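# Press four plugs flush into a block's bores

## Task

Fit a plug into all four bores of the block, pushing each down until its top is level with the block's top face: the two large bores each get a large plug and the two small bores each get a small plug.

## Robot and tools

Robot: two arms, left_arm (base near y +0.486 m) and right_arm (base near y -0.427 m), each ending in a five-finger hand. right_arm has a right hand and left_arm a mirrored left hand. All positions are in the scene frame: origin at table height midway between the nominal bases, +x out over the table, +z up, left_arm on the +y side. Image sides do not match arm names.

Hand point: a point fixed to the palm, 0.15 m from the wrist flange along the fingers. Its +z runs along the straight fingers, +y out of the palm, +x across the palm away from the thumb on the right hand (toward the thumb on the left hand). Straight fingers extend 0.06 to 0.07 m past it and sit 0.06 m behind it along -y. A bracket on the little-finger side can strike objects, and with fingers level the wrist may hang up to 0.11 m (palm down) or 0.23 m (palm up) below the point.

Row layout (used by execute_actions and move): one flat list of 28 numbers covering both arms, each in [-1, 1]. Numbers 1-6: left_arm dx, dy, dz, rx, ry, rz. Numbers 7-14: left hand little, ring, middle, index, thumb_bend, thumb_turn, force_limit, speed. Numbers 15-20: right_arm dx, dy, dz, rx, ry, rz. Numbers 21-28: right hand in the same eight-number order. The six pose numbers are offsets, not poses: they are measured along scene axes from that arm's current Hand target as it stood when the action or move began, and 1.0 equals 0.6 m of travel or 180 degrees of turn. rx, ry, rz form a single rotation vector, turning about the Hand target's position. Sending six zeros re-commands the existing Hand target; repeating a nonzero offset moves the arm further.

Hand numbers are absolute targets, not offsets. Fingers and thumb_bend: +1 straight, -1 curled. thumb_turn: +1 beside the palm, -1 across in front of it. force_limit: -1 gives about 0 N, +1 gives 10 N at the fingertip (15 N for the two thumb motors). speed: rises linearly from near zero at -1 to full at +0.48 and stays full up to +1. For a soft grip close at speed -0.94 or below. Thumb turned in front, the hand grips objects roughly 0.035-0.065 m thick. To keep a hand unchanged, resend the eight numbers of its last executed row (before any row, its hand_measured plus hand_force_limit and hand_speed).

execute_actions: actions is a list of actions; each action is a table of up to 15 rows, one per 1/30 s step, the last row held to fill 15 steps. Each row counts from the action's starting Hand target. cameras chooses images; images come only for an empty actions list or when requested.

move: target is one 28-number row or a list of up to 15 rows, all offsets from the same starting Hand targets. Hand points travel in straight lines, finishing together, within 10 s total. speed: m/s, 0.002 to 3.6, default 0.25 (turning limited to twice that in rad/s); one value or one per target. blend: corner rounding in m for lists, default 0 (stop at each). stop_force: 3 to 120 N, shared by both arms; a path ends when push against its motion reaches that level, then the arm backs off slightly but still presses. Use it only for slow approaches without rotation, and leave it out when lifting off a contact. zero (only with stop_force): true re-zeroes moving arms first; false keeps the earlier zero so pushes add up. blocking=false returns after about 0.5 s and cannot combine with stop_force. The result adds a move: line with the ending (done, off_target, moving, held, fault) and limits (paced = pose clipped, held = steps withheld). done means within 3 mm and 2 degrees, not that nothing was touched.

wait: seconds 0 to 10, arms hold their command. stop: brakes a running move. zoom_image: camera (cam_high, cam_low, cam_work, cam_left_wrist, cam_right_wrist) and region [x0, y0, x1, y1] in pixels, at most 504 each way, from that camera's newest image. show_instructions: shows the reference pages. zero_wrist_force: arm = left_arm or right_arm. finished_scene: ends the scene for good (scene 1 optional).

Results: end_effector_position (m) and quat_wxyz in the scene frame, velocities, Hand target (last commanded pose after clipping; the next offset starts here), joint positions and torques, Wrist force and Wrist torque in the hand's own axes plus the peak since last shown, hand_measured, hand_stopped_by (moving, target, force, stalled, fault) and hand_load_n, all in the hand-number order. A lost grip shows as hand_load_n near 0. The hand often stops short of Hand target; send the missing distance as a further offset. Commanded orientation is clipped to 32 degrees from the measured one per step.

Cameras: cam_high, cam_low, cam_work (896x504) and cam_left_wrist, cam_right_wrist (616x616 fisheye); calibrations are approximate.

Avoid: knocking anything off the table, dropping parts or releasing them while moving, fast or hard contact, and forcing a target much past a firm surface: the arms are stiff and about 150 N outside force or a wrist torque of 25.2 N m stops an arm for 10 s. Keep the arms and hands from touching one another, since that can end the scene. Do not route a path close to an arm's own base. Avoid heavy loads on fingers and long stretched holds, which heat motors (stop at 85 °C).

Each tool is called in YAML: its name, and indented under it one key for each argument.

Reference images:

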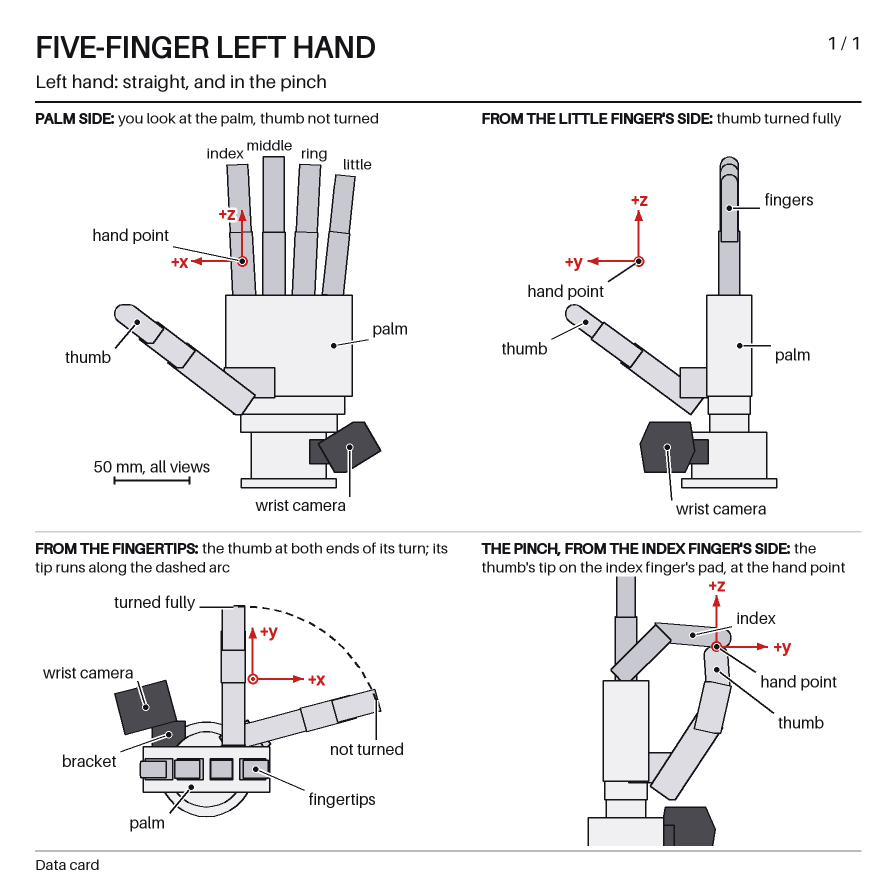

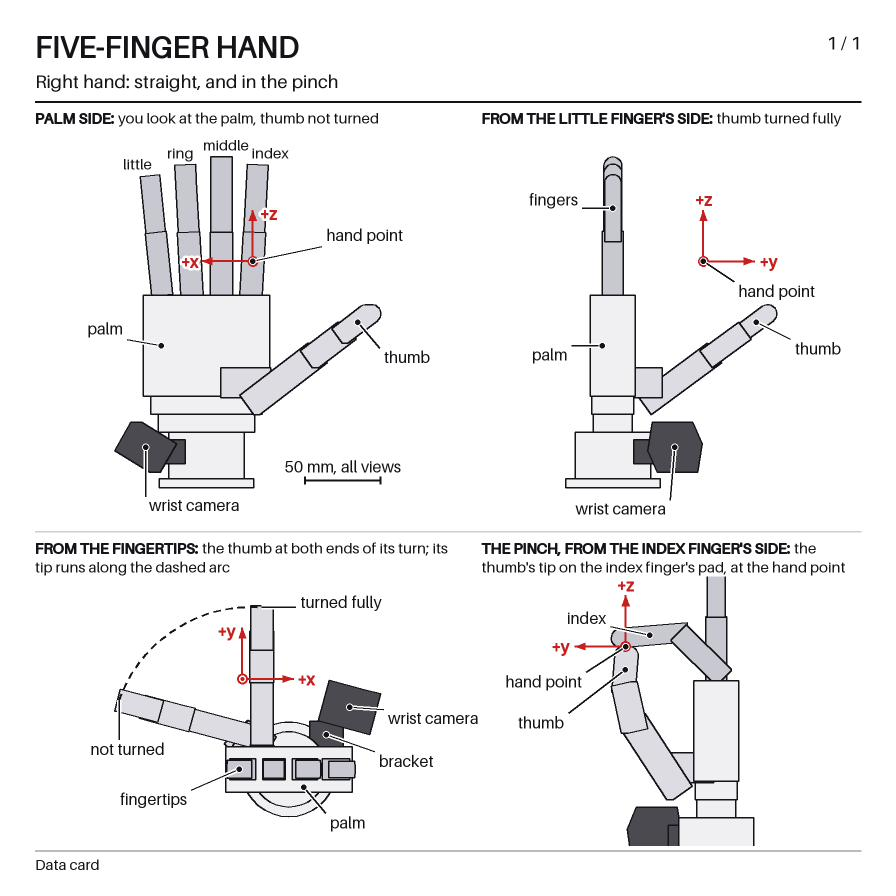

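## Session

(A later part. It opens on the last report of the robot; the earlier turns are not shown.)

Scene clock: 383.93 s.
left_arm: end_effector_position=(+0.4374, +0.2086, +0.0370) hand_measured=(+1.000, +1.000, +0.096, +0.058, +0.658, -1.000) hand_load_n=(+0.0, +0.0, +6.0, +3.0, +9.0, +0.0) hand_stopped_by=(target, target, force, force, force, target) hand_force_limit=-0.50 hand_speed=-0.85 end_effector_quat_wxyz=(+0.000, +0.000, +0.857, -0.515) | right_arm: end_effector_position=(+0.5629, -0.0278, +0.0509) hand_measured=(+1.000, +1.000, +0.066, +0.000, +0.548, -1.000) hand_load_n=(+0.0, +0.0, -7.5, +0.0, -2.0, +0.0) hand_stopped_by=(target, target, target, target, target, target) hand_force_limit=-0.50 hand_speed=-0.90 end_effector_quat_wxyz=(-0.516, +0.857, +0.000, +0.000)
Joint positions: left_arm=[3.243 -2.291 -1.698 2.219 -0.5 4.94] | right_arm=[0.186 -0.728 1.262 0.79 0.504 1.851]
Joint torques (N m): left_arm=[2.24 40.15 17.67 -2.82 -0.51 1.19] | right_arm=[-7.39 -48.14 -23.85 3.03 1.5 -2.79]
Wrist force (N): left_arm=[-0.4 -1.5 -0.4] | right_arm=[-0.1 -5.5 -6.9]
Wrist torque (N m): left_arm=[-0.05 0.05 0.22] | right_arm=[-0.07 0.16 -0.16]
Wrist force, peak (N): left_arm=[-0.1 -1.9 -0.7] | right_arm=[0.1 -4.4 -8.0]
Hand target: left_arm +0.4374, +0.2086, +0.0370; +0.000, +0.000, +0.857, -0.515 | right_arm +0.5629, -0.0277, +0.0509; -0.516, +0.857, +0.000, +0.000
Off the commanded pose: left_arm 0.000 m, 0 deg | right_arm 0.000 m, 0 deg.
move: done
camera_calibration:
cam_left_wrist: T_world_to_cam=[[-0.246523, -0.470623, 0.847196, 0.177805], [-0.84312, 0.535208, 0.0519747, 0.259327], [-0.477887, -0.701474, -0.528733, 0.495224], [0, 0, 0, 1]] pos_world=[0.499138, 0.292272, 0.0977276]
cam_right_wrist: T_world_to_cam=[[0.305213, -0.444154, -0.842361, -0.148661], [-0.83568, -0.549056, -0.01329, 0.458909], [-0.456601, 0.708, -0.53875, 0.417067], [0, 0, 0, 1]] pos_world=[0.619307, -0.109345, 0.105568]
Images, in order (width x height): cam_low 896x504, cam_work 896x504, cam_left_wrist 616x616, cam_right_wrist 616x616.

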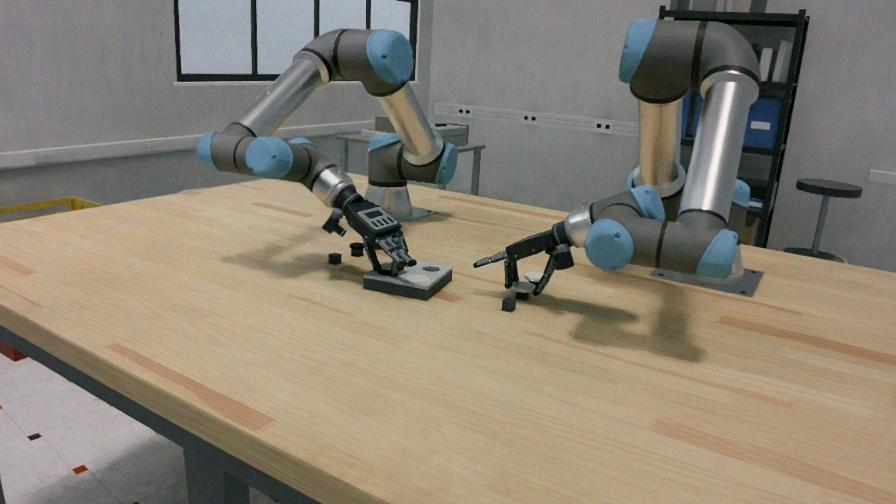

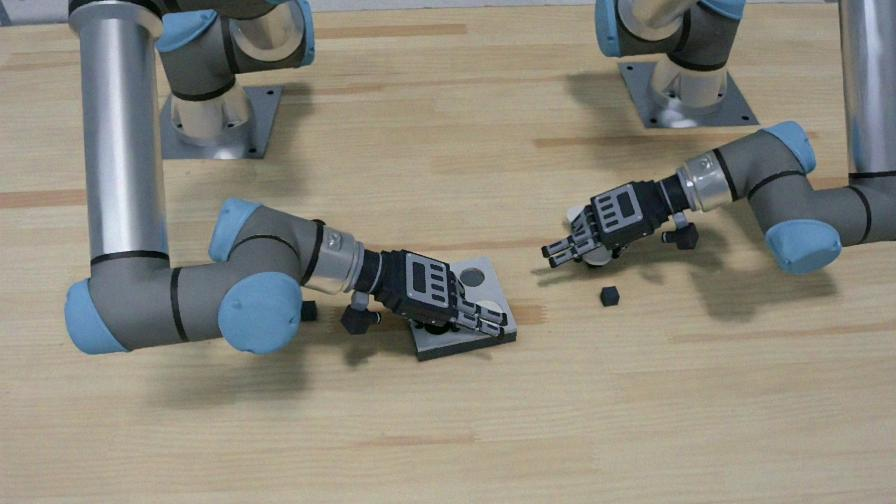

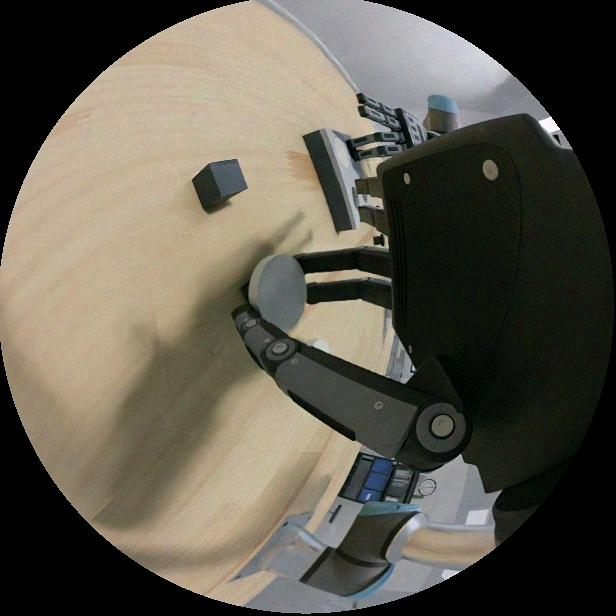

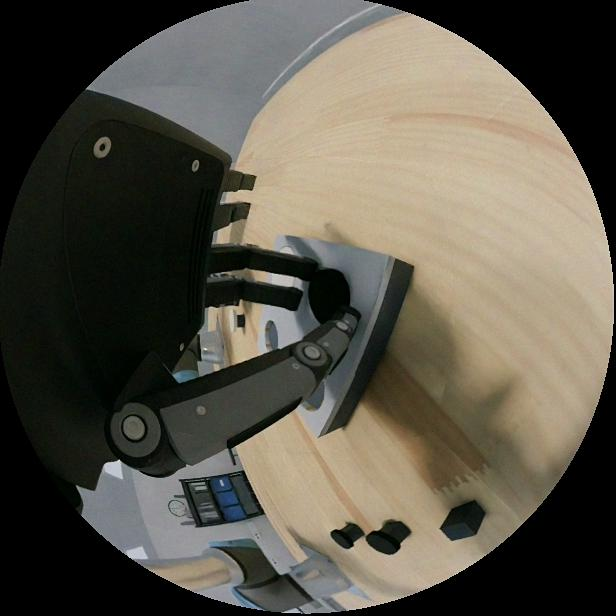

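move:
  target:
    - [0,0,0.09,0,0,0,1,1,0.05,-0.03,0.55,-1,-0.5,-0.85,0,0,0.1,0,0,0,1,1,0.068,0.0,0.55,-1,-0.5,-0.9]
    - [0,0,0.09,0,0,0,1,1,0.05,-0.03,0.55,-1,-0.5,-0.85,-0.0175,-0.1125,0.132,-0.3444,0,0,1,1,1,1,1,-1,-0.5,0.3]
  speed: [0.08,0.25]
  cameras: ["all"]

zoom_image:
  camera: "cam_work"
  region: [390, 240, 550, 370]

zoom_image:
  camera: "cam_low"
  region: [350, 240, 470, 310]

zoom_image:
  camera: "cam_left_wrist"
  region: [200, 200, 400, 400]

Scene clock: 394.07 s.
left_arm: end_effector_position=(+0.4374, +0.2086, +0.0910) hand_measured=(+1.000, +1.000, +0.096, +0.058, +0.658, -1.000) hand_load_n=(+0.0, +0.0, +5.5, +3.0, +10.0, +0.0) hand_stopped_by=(target, target, force, force, force, target) hand_force_limit=-0.50 hand_speed=-0.85 end_effector_quat_wxyz=(+0.000, +0.000, +0.857, -0.515) | right_arm: end_effector_position=(+0.5524, -0.0952, +0.1301) hand_measured=(+1.000, +1.000, +1.000, +1.000, +1.000, -1.000) hand_load_n=(+0.0, +0.0, +0.0, +0.0, -0.5, +0.0) hand_stopped_by=(target, target, target, target, target, target) hand_force_limit=-0.50 hand_speed=0.30 end_effector_quat_wxyz=(-0.001, +1.000, +0.000, +0.000)
Joint positions: left_arm=[3.243 -2.2 -1.681 2.11 -0.5 4.94] | right_arm=[0.488 -0.605 0.666 1.509 1.57 2.007]
Joint torques (N m): left_arm=[3.15 28.43 1.21 -4.9 1.01 0.55] | right_arm=[-12.46 -47.43 -16.63 4.17 2.35 -2.91]
Wrist force (N): left_arm=[-0.5 1.2 0.3] | right_arm=[0.2 0.1 0.7]
Wrist torque (N m): left_arm=[0.03 0.05 0.17] | right_arm=[-0.04 -0.12 0.04]
Wrist force, peak (N): left_arm=[-0.6 -2.1 -0.8] | right_arm=[0.0 -5.7 -7.3]
Hand target: left_arm +0.4374, +0.2086, +0.0910; +0.000, +0.000, +0.857, -0.515 | right_arm +0.5524, -0.0952, +0.1301; -0.001, +1.000, +0.000, +0.000
Off the commanded pose: left_arm 0.000 m, 0 deg | right_arm 0.000 m, 0 deg.
move: done
camera_calibration:
cam_left_wrist: T_world_to_cam=[[-0.246523, -0.470623, 0.847196, 0.132056], [-0.84312, 0.535208, 0.0519747, 0.256521], [-0.477887, -0.701474, -0.528733, 0.523776], [0, 0, 0, 1]] pos_world=[0.499138, 0.292272, 0.151728]
cam_right_wrist: T_world_to_cam=[[0.305198, -0.952283, -0.00347549, -0.266252], [-0.835637, -0.269561, 0.47859, 0.376742], [-0.45669, -0.14316, -0.878032, 0.465806], [0, 0, 0, 1]] pos_world=[0.608807, -0.085307, 0.227762]

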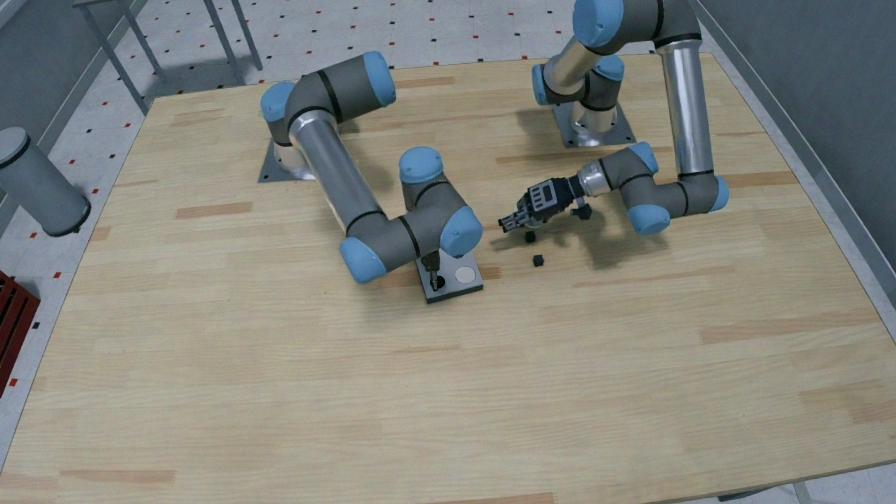

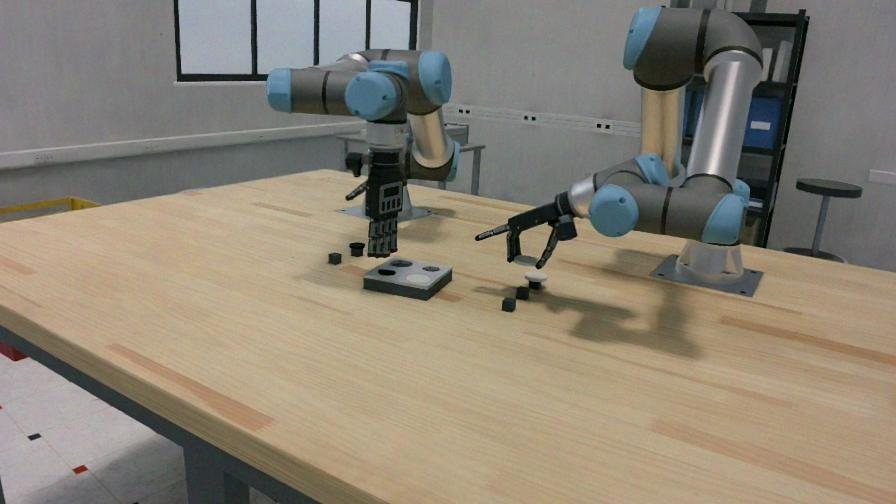

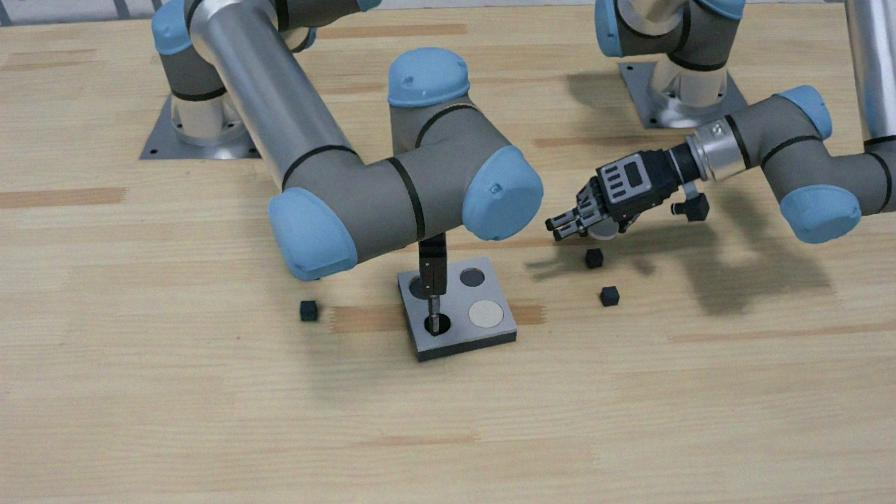

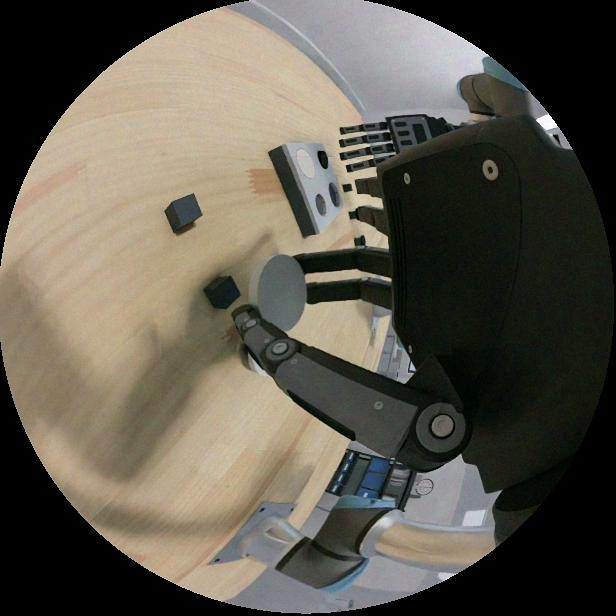

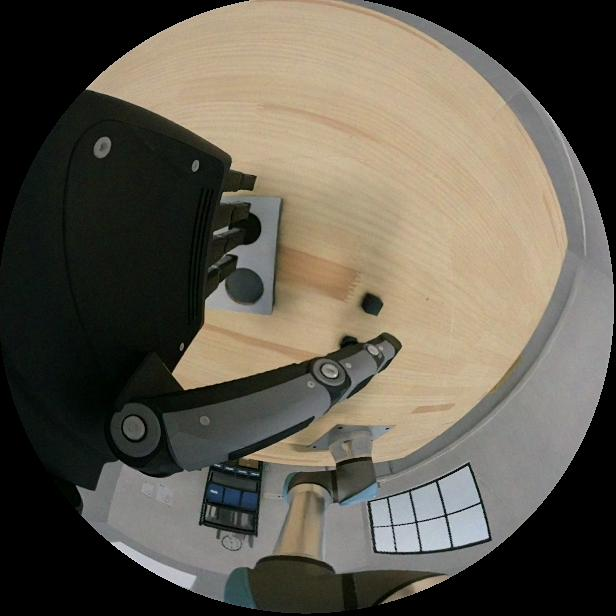

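Scaled by 3.150 from the camera's 896x504 image, which has a finer 1280x720 frame.

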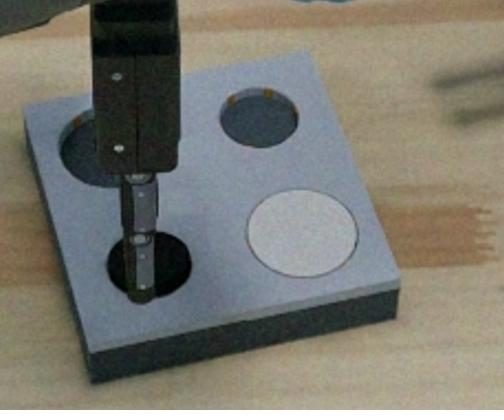

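Scaled by 4.200 from the camera's 896x504 image, which has a finer 1280x720 frame.

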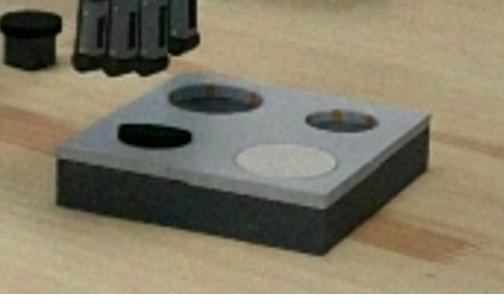

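Scaled by 2.520 from the camera's 616x616 image, which has a finer 880x880 frame.

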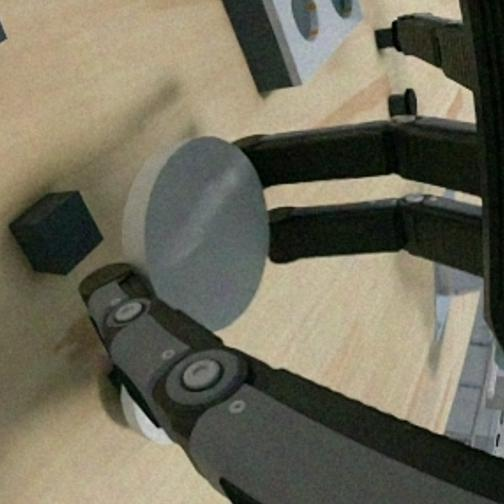

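move:
  target:
    - [0,0,0,0,0,0,1,1,0.05,-0.03,0.55,-1,-0.5,-0.85,0,0,-0.03,0,0,0,1,1,1,1,1,-1,-0.5,0.3]
    - [0,0,0,0,0,0,1,1,0.05,-0.03,0.55,-1,-0.5,-0.85,0,0,-0.065,0,0,0,1,1,1,1,1,-1,-0.5,0.3]
  speed: [0.06,0.012]
  stop_force: 35

move:
  target: [0,0,0,0,0,0,1,1,0.05,-0.03,0.55,-1,-0.5,-0.85,0,0,0.1,0,0,0,1,1,1,1,1,-1,-0.5,0.3]
  speed: 0.2
  cameras: ["cam_low","cam_work"]

zoom_image:
  camera: "cam_low"
  region: [350, 240, 470, 310]

zoom_image:
  camera: "cam_work"
  region: [390, 240, 550, 370]

Scene clock: 401.93 s.
left_arm: end_effector_position=(+0.4374, +0.2086, +0.0910) hand_measured=(+1.000, +1.000, +0.096, +0.058, +0.658, -1.000) hand_load_n=(+0.0, +0.0, +5.5, +3.0, +10.0, +0.5) hand_stopped_by=(target, target, force, force, force, target) hand_force_limit=-0.50 hand_speed=-0.85 end_effector_quat_wxyz=(+0.000, +0.000, +0.857, -0.515) | right_arm: end_effector_position=(+0.5524, -0.0952, +0.0992) hand_measured=(+1.000, +1.000, +1.000, +1.000, +1.000, -1.000) hand_load_n=(+0.0, +0.0, +1.0, +0.0, +0.0, +0.0) hand_stopped_by=(target, target, target, target, target, target) hand_force_limit=-0.50 hand_speed=0.30 end_effector_quat_wxyz=(-0.001, +1.000, +0.000, +0.000)
Joint positions: left_arm=[3.243 -2.2 -1.681 2.11 -0.5 4.94] | right_arm=[0.488 -0.594 0.724 1.44 1.57 2.007]
Joint torques (N m): left_arm=[3.04 28.13 1.27 -5.34 1.07 -1.24] | right_arm=[-11.15 -31.34 -15.68 2.8 1.46 -0.8]
Wrist force (N): left_arm=[-0.2 0.9 0.3] | right_arm=[5.8 -5.2 -34.0]
Wrist torque (N m): left_arm=[-0.02 0.02 0.19] | right_arm=[2.16 1.02 0.25]
Wrist force, peak (N): left_arm=[-0.6 1.2 0.3] | right_arm=[7.5 -5.3 -45.7]
Hand target: left_arm +0.4374, +0.2086, +0.0910; +0.000, +0.000, +0.857, -0.515 | right_arm +0.5525, -0.0952, +0.0992; -0.001, +1.000, +0.000, +0.000 (not the last commanded pose)
Off the commanded pose: left_arm 0.000 m, 0 deg | right_arm 0.008 m, 0 deg.
move: contact (right_arm); path passed 1 of 2 targets

Scene clock: 402.80 s.
left_arm: end_effector_position=(+0.4374, +0.2086, +0.0910) hand_measured=(+1.000, +1.000, +0.096, +0.058, +0.658, -1.000) hand_load_n=(+0.0, +0.0, +5.5, +3.0, +10.0, +0.0) hand_stopped_by=(target, target, force, force, force, target) hand_force_limit=-0.50 hand_speed=-0.85 end_effector_quat_wxyz=(+0.000, +0.000, +0.857, -0.515) | right_arm: end_effector_position=(+0.5525, -0.0953, +0.1591) hand_measured=(+1.000, +1.000, +1.000, +1.000, +1.000, -1.000) hand_load_n=(+0.0, +0.0, +0.0, +0.0, +0.0, +0.0) hand_stopped_by=(target, target, target, target, target, target) hand_force_limit=-0.50 hand_speed=0.30 end_effector_quat_wxyz=(-0.001, +1.000, +0.000, +0.000)
Joint positions: left_arm=[3.243 -2.2 -1.681 2.11 -0.5 4.94] | right_arm=[0.488 -0.608 0.597 1.581 1.57 2.007]
Joint torques (N m): left_arm=[3 28.21 1.24 -5.29 1.03 -1.33] | right_arm=[-5.44 -56 -16.72 3.65 -1.15 0.68]
Wrist force (N): left_arm=[-0.3 1.0 0.3] | right_arm=[0.4 0.3 0.6]
Wrist torque (N m): left_arm=[-0.01 0.03 0.20] | right_arm=[-0.01 -0.13 0.07]
Wrist force, peak (N): left_arm=[-0.4 1.3 0.1] | right_arm=[5.9 -5.2 -33.2]
Hand target: left_arm +0.4374, +0.2086, +0.0910; +0.000, +0.000, +0.857, -0.515 | right_arm +0.5525, -0.0952, +0.1592; -0.001, +1.000, +0.000, +0.000
Off the commanded pose: left_arm 0.000 m, 0 deg | right_arm 0.000 m, 0 deg.
move: done
Images, in order (width x height): cam_low 896x504, cam_work 896x504.

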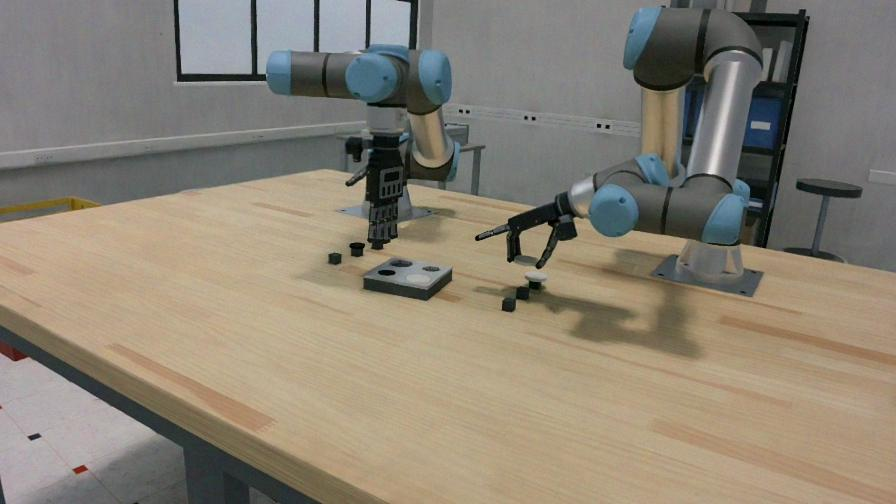

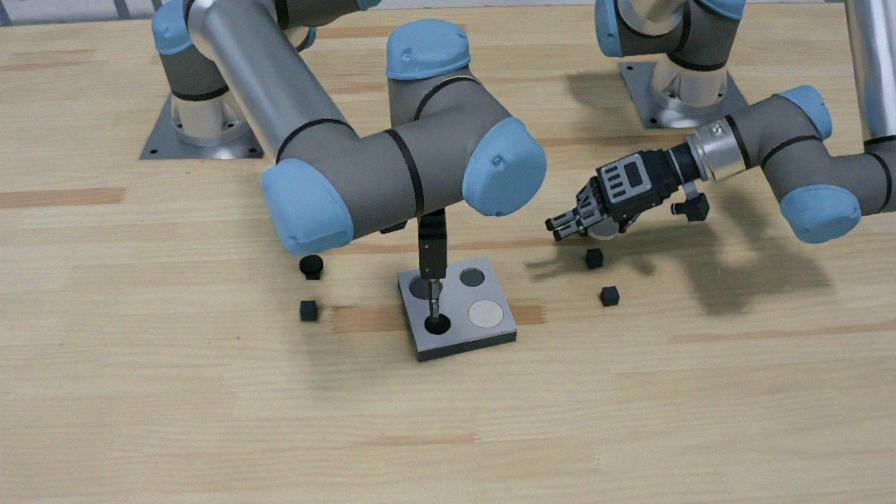

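Scaled by 4.200 from the camera's 896x504 image, which has a finer 1280x720 frame.

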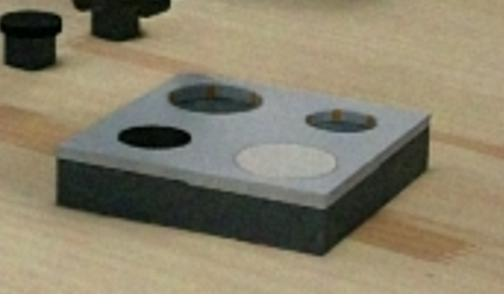

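Scaled by 3.150 from the camera's 896x504 image, which has a finer 1280x720 frame.

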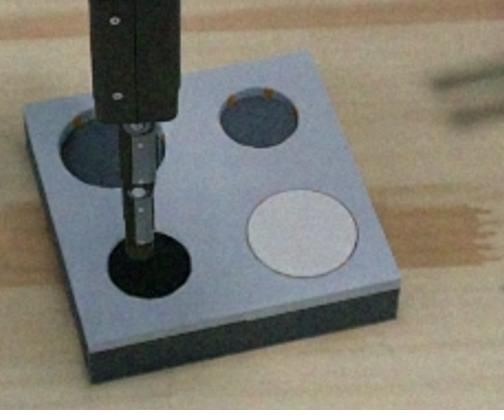

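move:
  target:
    - [0,0,0,0,0,0,1,1,0.05,-0.03,0.55,-1,-0.5,-0.85,-0.1827,-0.1905,-0.1,0.3444,0,0,1,1,0.22,0.15,0.65,-1,-0.5,0.3]
    - [0,0,0,0,0,0,1,1,0.05,-0.03,0.55,-1,-0.5,-0.85,-0.1827,-0.1905,-0.18,0.3444,0,0,1,1,0.22,0.15,0.65,-1,-0.5,0.3]
  speed: [0.25,0.15]
  cameras: ["all"]

zoom_image:
  camera: "cam_right_wrist"
  region: [200, 200, 400, 400]

zoom_image:
  camera: "cam_work"
  region: [390, 240, 550, 370]

Scene clock: 413.97 s.
left_arm: end_effector_position=(+0.4374, +0.2086, +0.0910) hand_measured=(+1.000, +1.000, +0.096, +0.058, +0.658, -1.000) hand_load_n=(+0.0, -0.5, +5.5, +3.0, +10.0, +0.0) hand_stopped_by=(target, target, force, force, force, target) hand_force_limit=-0.50 hand_speed=-0.85 end_effector_quat_wxyz=(+0.000, +0.000, +0.857, -0.515) | right_arm: end_effector_position=(+0.4428, -0.2096, +0.0513) hand_measured=(+1.000, +1.000, +0.220, +0.150, +0.650, -1.000) hand_load_n=(+0.0, +0.0, +0.0, +0.0, +0.0, +0.0) hand_stopped_by=(target, target, target, target, target, target) hand_force_limit=-0.50 hand_speed=0.30 end_effector_quat_wxyz=(-0.516, +0.857, +0.000, +0.000)
Joint positions: left_arm=[3.243 -2.2 -1.681 2.11 -0.5 4.94] | right_arm=[-0.215 -0.914 1.877 1.069 0.55 1.043]
Joint torques (N m): left_arm=[3.24 28.5 1.33 -5.26 1.08 -1.33] | right_arm=[11.41 -28.42 -19.4 1.61 -3.43 2.68]
Wrist force (N): left_arm=[-0.4 0.8 0.3] | right_arm=[0.1 0.1 -0.7]
Wrist torque (N m): left_arm=[-0.04 0.04 0.20] | right_arm=[0.02 0.01 -0.01]
Wrist force, peak (N): left_arm=[-0.5 1.3 0.4] | right_arm=[0.2 1.8 0.1]
Hand target: left_arm +0.4374, +0.2086, +0.0910; +0.000, +0.000, +0.857, -0.515 | right_arm +0.4428, -0.2095, +0.0512; -0.516, +0.857, +0.000, +0.000
Off the commanded pose: left_arm 0.000 m, 0 deg | right_arm 0.000 m, 0 deg.
move: done
camera_calibration:
cam_left_wrist: T_world_to_cam=[[-0.246523, -0.470623, 0.847196, 0.132056], [-0.84312, 0.535208, 0.0519747, 0.256521], [-0.477887, -0.701474, -0.528733, 0.523776], [0, 0, 0, 1]] pos_world=[0.499138, 0.292272, 0.151728]
cam_right_wrist: T_world_to_cam=[[0.304979, -0.444162, -0.842442, -0.192376], [-0.835832, -0.548826, -0.013228, 0.258866], [-0.456478, 0.708174, -0.538625, 0.491081], [0, 0, 0, 1]] pos_world=[0.499206, -0.291144, 0.105867]

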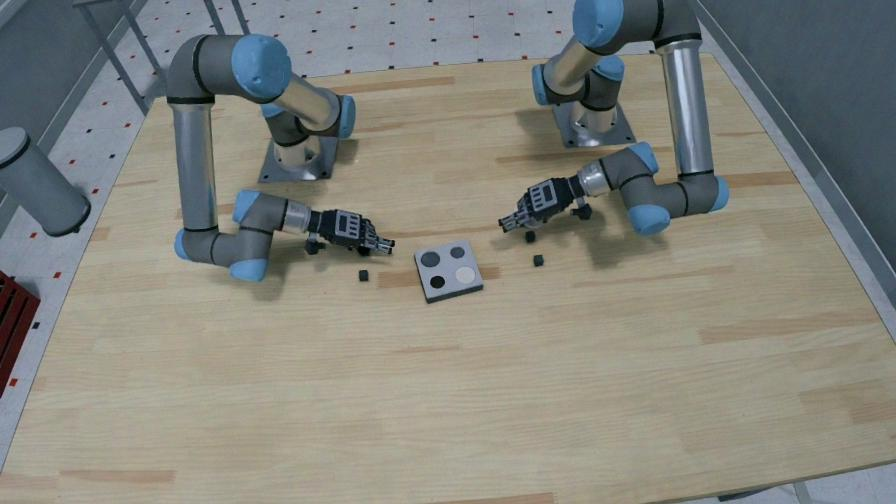

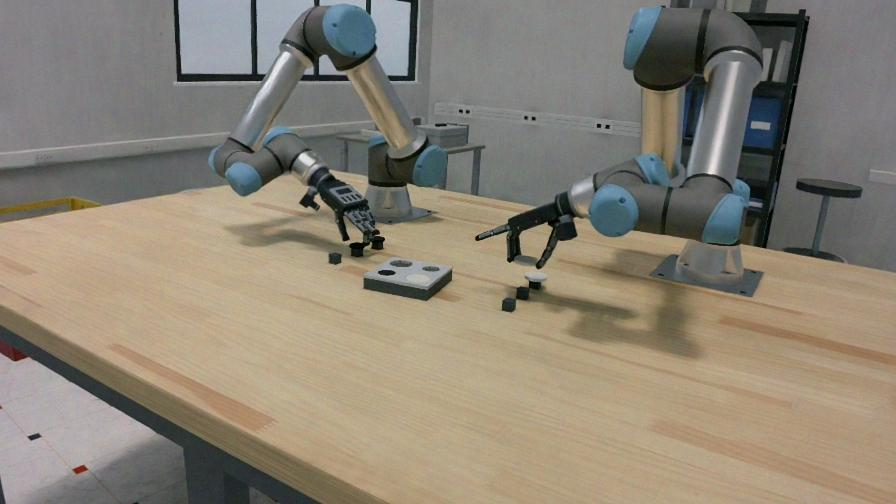

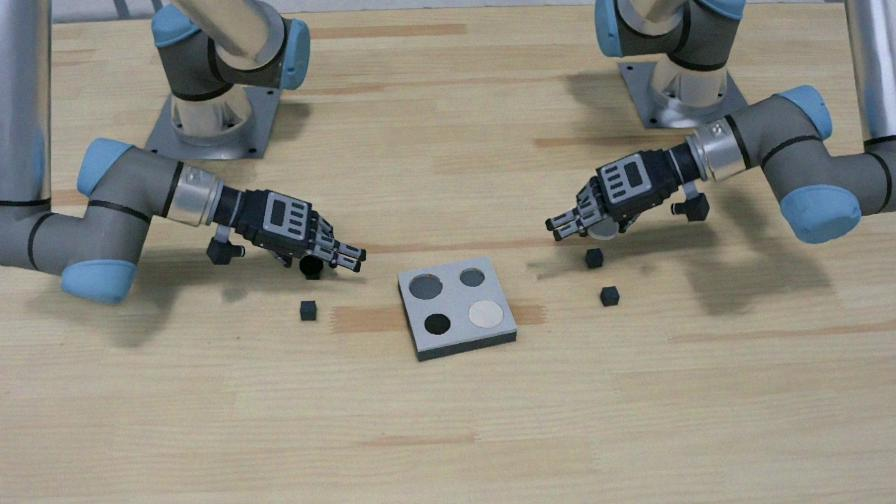

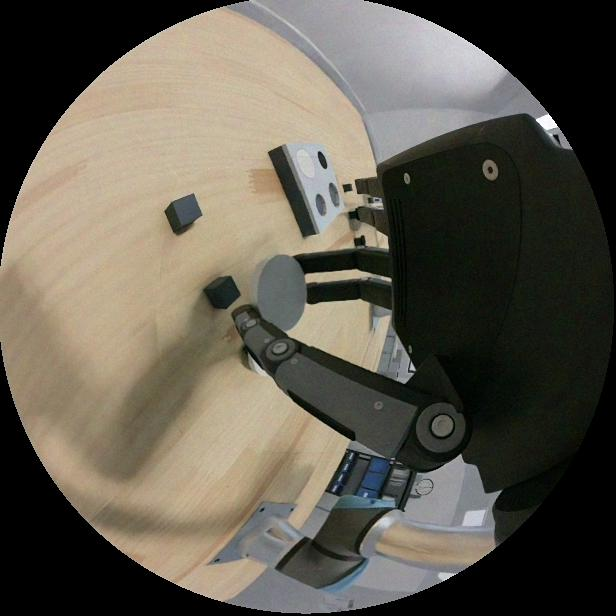

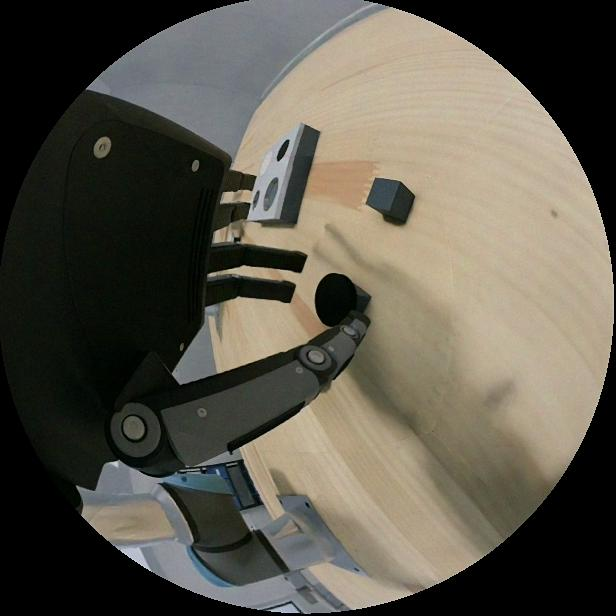

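Scaled by 2.520 from the camera's 616x616 image, which has a finer 880x880 frame.

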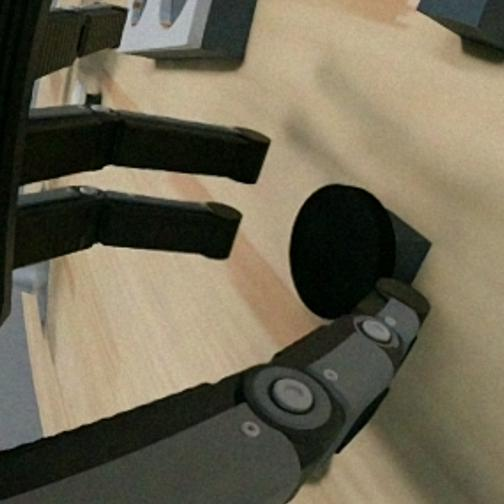

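Scaled by 3.150 from the camera's 896x504 image, which has a finer 1280x720 frame.

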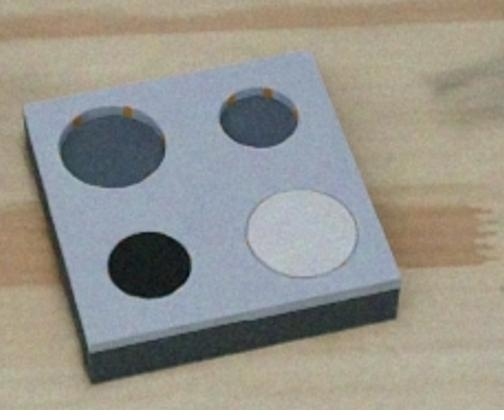

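move:
  target: [0.0953,-0.26,-0.0,0,0,0,1,1,0.05,-0.03,0.55,-1,-0.5,-0.85,-0.0073,0.0072,-0.0238,0,0,0,1,1,0.16,0.1,0.65,-1,-0.5,0.3]
  speed: 0.15
  cameras: ["cam_right_wrist","cam_low","cam_work"]

zoom_image:
  camera: "cam_right_wrist"
  region: [200, 200, 400, 400]

Scene clock: 425.07 s.
left_arm: end_effector_position=(+0.4945, +0.0527, +0.0909) hand_measured=(+1.000, +1.000, +0.096, +0.058, +0.658, -1.000) hand_load_n=(+0.0, +0.0, +5.5, +3.0, +10.0, +0.0) hand_stopped_by=(target, target, force, force, force, target) hand_force_limit=-0.50 hand_speed=-0.85 end_effector_quat_wxyz=(+0.000, +0.000, +0.857, -0.515) | right_arm: end_effector_position=(+0.4384, -0.2052, +0.0369) hand_measured=(+1.000, +1.000, +0.160, +0.100, +0.650, -1.000) hand_load_n=(+0.0, +0.0, +0.0, +0.0, +0.0, +0.0) hand_stopped_by=(target, target, target, target, target, target) hand_force_limit=-0.50 hand_speed=0.30 end_effector_quat_wxyz=(-0.516, +0.857, +0.000, +0.000)
Joint positions: left_arm=[2.933 -2.326 -1.278 2.395 -0.526 4.302] | right_arm=[-0.207 -0.892 1.889 1.023 0.547 1.057]
Joint torques (N m): left_arm=[-3.76 55 25.5 -4.55 3.62 -1.49] | right_arm=[3.5 -40.66 -10.86 4.35 -2.83 0.29]
Wrist force (N): left_arm=[-0.6 0.6 0.5] | right_arm=[-0.1 0.2 -0.8]
Wrist torque (N m): left_arm=[-0.07 0.08 -0.02] | right_arm=[0.05 0.03 -0.02]
Wrist force, peak (N): left_arm=[0.3 1.9 -0.6] | right_arm=[0.2 0.7 -0.8]
Hand target: left_arm +0.4945, +0.0526, +0.0910; +0.000, +0.000, +0.857, -0.515 | right_arm +0.4385, -0.2052, +0.0369; -0.516, +0.857, +0.000, +0.000
Off the commanded pose: left_arm 0.000 m, 0 deg | right_arm 0.000 m, 0 deg.
move: done
camera_calibration:
cam_right_wrist: T_world_to_cam=[[0.305011, -0.444073, -0.842477, -0.201198], [-0.835746, -0.548957, -0.0132164, 0.257331], [-0.456615, 0.708128, -0.53857, 0.478249], [0, 0, 0, 1]] pos_world=[0.494807, -0.286744, 0.0914673]
Images, in order (width x height): cam_low 896x504, cam_work 896x504, cam_right_wrist 616x616.

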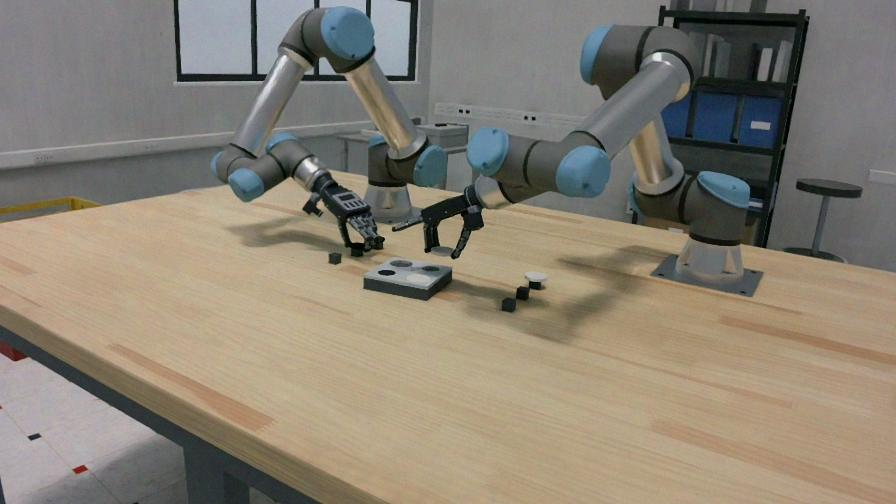

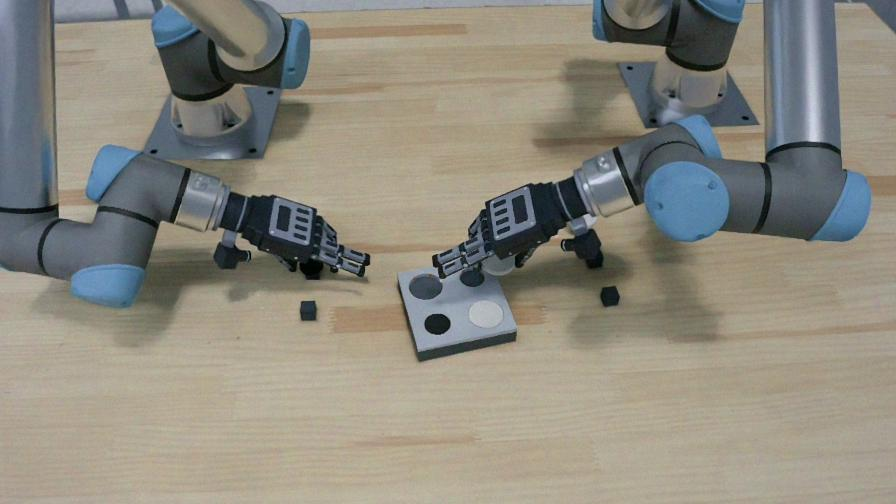

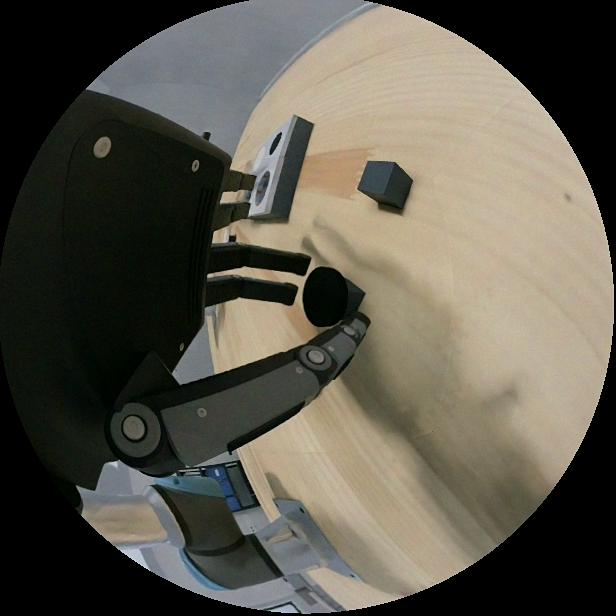

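Scaled by 2.520 from the camera's 616x616 image, which has a finer 880x880 frame.

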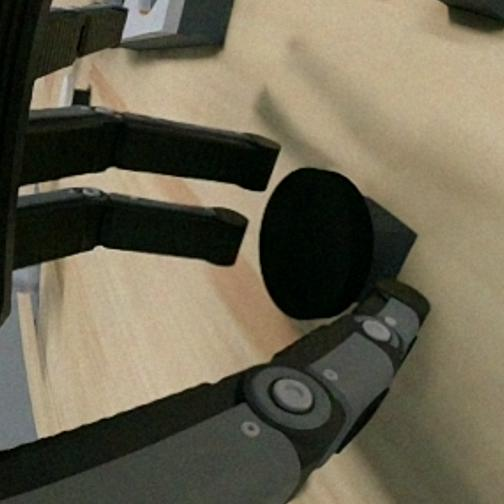

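move:
  target: [0,0,0,0,0,0,1,1,0.05,-0.03,0.55,-1,-0.5,-0.85,0,0,0,0,0,0,1,1,0.05,-0.07,0.45,-1,-0.6,-0.6]
  speed: 0.05

move:
  target: [0,0,0,0,0,0,1,1,0.05,-0.03,0.55,-1,-0.5,-0.85,0,0,0,0,0,0,1,1,-0.06,-0.07,0.45,-1,-0.5,-0.85]
  speed: 0.05
  cameras: ["cam_right_wrist","cam_low"]

zoom_image:
  camera: "cam_right_wrist"
  region: [200, 200, 400, 400]

Scene clock: 429.50 s.
left_arm: end_effector_position=(+0.4945, +0.0526, +0.0910) hand_measured=(+1.000, +1.000, +0.096, +0.058, +0.658, -1.000) hand_load_n=(+0.0, +0.0, +5.5, +3.0, +10.0, +0.0) hand_stopped_by=(target, target, force, force, force, target) hand_force_limit=-0.50 hand_speed=-0.85 end_effector_quat_wxyz=(+0.000, +0.000, +0.857, -0.515) | right_arm: end_effector_position=(+0.4384, -0.2052, +0.0369) hand_measured=(+1.000, +1.000, +0.050, -0.068, +0.558, -1.000) hand_load_n=(+0.0, +0.0, +0.0, +2.5, +3.0, -1.0) hand_stopped_by=(target, target, target, force, force, target) hand_force_limit=-0.60 hand_speed=-0.60 end_effector_quat_wxyz=(-0.516, +0.857, +0.000, +0.000)
Joint positions: left_arm=[2.933 -2.326 -1.278 2.395 -0.526 4.301] | right_arm=[-0.207 -0.892 1.889 1.023 0.547 1.057]
Joint torques (N m): left_arm=[-5.6 59.01 26.64 -3.36 3.3 -1.65] | right_arm=[-13.1 -39.94 -18.66 4.15 1.07 -2.32]
Wrist force (N): left_arm=[-0.3 0.8 0.5] | right_arm=[-0.1 -0.7 -1.0]
Wrist torque (N m): left_arm=[-0.03 0.04 0.01] | right_arm=[0.02 -0.02 -0.01]
Wrist force, peak (N): left_arm=[-0.8 0.9 0.4] | right_arm=[-0.1 -1.0 -1.4]
Hand target: left_arm +0.4945, +0.0526, +0.0910; +0.000, +0.000, +0.857, -0.515 | right_arm +0.4385, -0.2052, +0.0369; -0.516, +0.857, +0.000, +0.000
Off the commanded pose: left_arm 0.000 m, 0 deg | right_arm 0.000 m, 0 deg.
move: done

Scene clock: 430.00 s.
left_arm: end_effector_position=(+0.4945, +0.0526, +0.0910) hand_measured=(+1.000, +1.000, +0.096, +0.058, +0.658, -1.000) hand_load_n=(+0.0, -0.5, +6.0, +3.0, +10.0, +0.0) hand_stopped_by=(target, target, force, force, force, target) hand_force_limit=-0.50 hand_speed=-0.85 end_effector_quat_wxyz=(+0.000, +0.000, +0.857, -0.515) | right_arm: end_effector_position=(+0.4384, -0.2052, +0.0369) hand_measured=(+1.000, +1.000, +0.010, -0.068, +0.560, -1.000) hand_load_n=(+0.0, +0.0, +5.0, +1.5, +6.0, +0.0) hand_stopped_by=(target, target, force, force, force, target) hand_force_limit=-0.50 hand_speed=-0.85 end_effector_quat_wxyz=(-0.516, +0.857, +0.000, +0.000)
Joint positions: left_arm=[2.933 -2.326 -1.278 2.395 -0.526 4.301] | right_arm=[-0.207 -0.892 1.889 1.023 0.547 1.057]
Joint torques (N m): left_arm=[-5.03 58.92 26.65 -3.12 3.21 -1.64] | right_arm=[-11.58 -40.53 -17.85 3.85 1.23 -2.54]
Wrist force (N): left_arm=[-0.6 0.7 0.3] | right_arm=[0.2 -0.4 -1.1]
Wrist torque (N m): left_arm=[-0.02 0.08 0.00] | right_arm=[0.02 -0.01 -0.01]
Wrist force, peak (N): left_arm=[-0.5 0.9 0.4] | right_arm=[-0.5 -0.6 -1.3]
Hand target: left_arm +0.4945, +0.0526, +0.0910; +0.000, +0.000, +0.857, -0.515 | right_arm +0.4385, -0.2052, +0.0369; -0.516, +0.857, +0.000, +0.000
Off the commanded pose: left_arm 0.000 m, 0 deg | right_arm 0.000 m, 0 deg.
move: done
camera_calibration:
cam_right_wrist: T_world_to_cam=[[0.30524, -0.444122, -0.842368, -0.201296], [-0.83573, -0.548977, -0.013398, 0.257281], [-0.45649, 0.708082, -0.538736, 0.478315], [0, 0, 0, 1]] pos_world=[0.494807, -0.286845, 0.0915674]
Images, in order (width x height): cam_low 896x504, cam_right_wrist 616x616.

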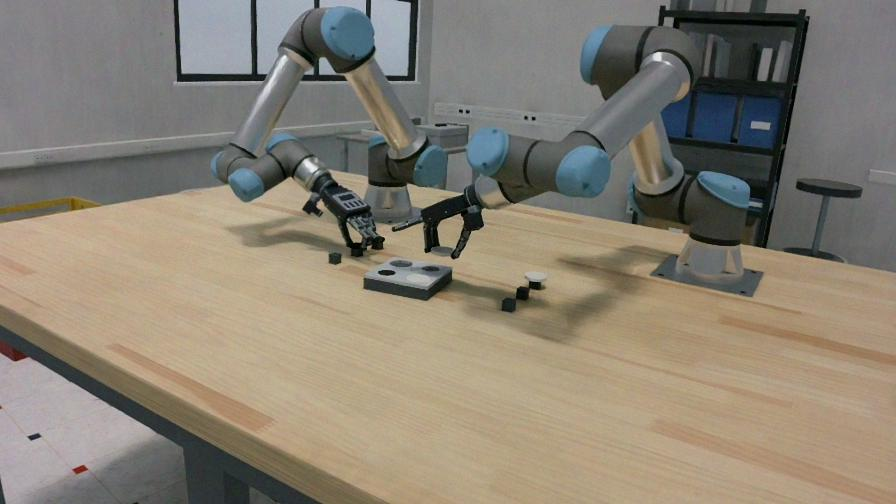

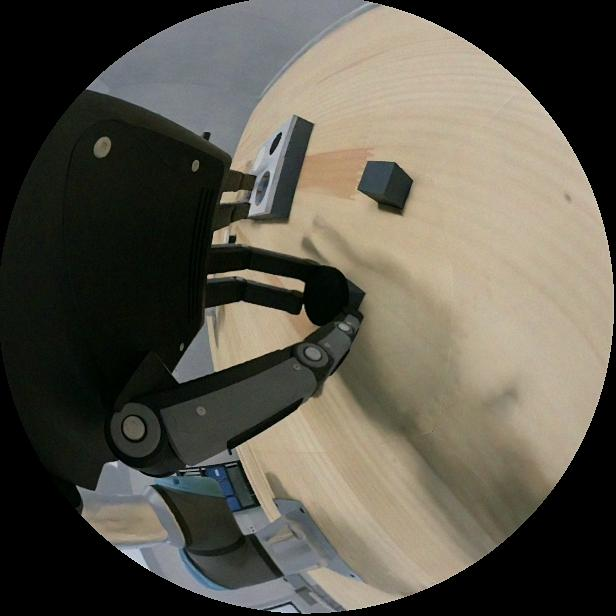

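Scaled by 2.520 from the camera's 616x616 image, which has a finer 880x880 frame.

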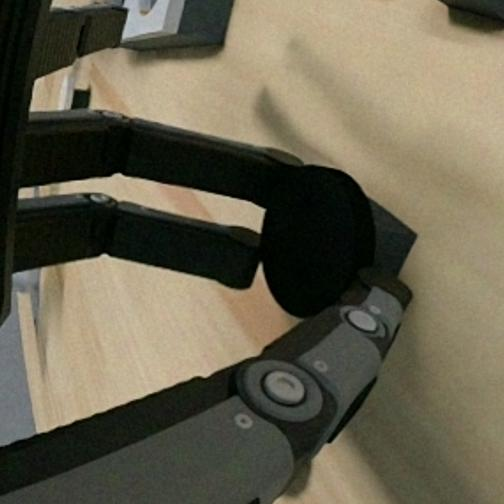

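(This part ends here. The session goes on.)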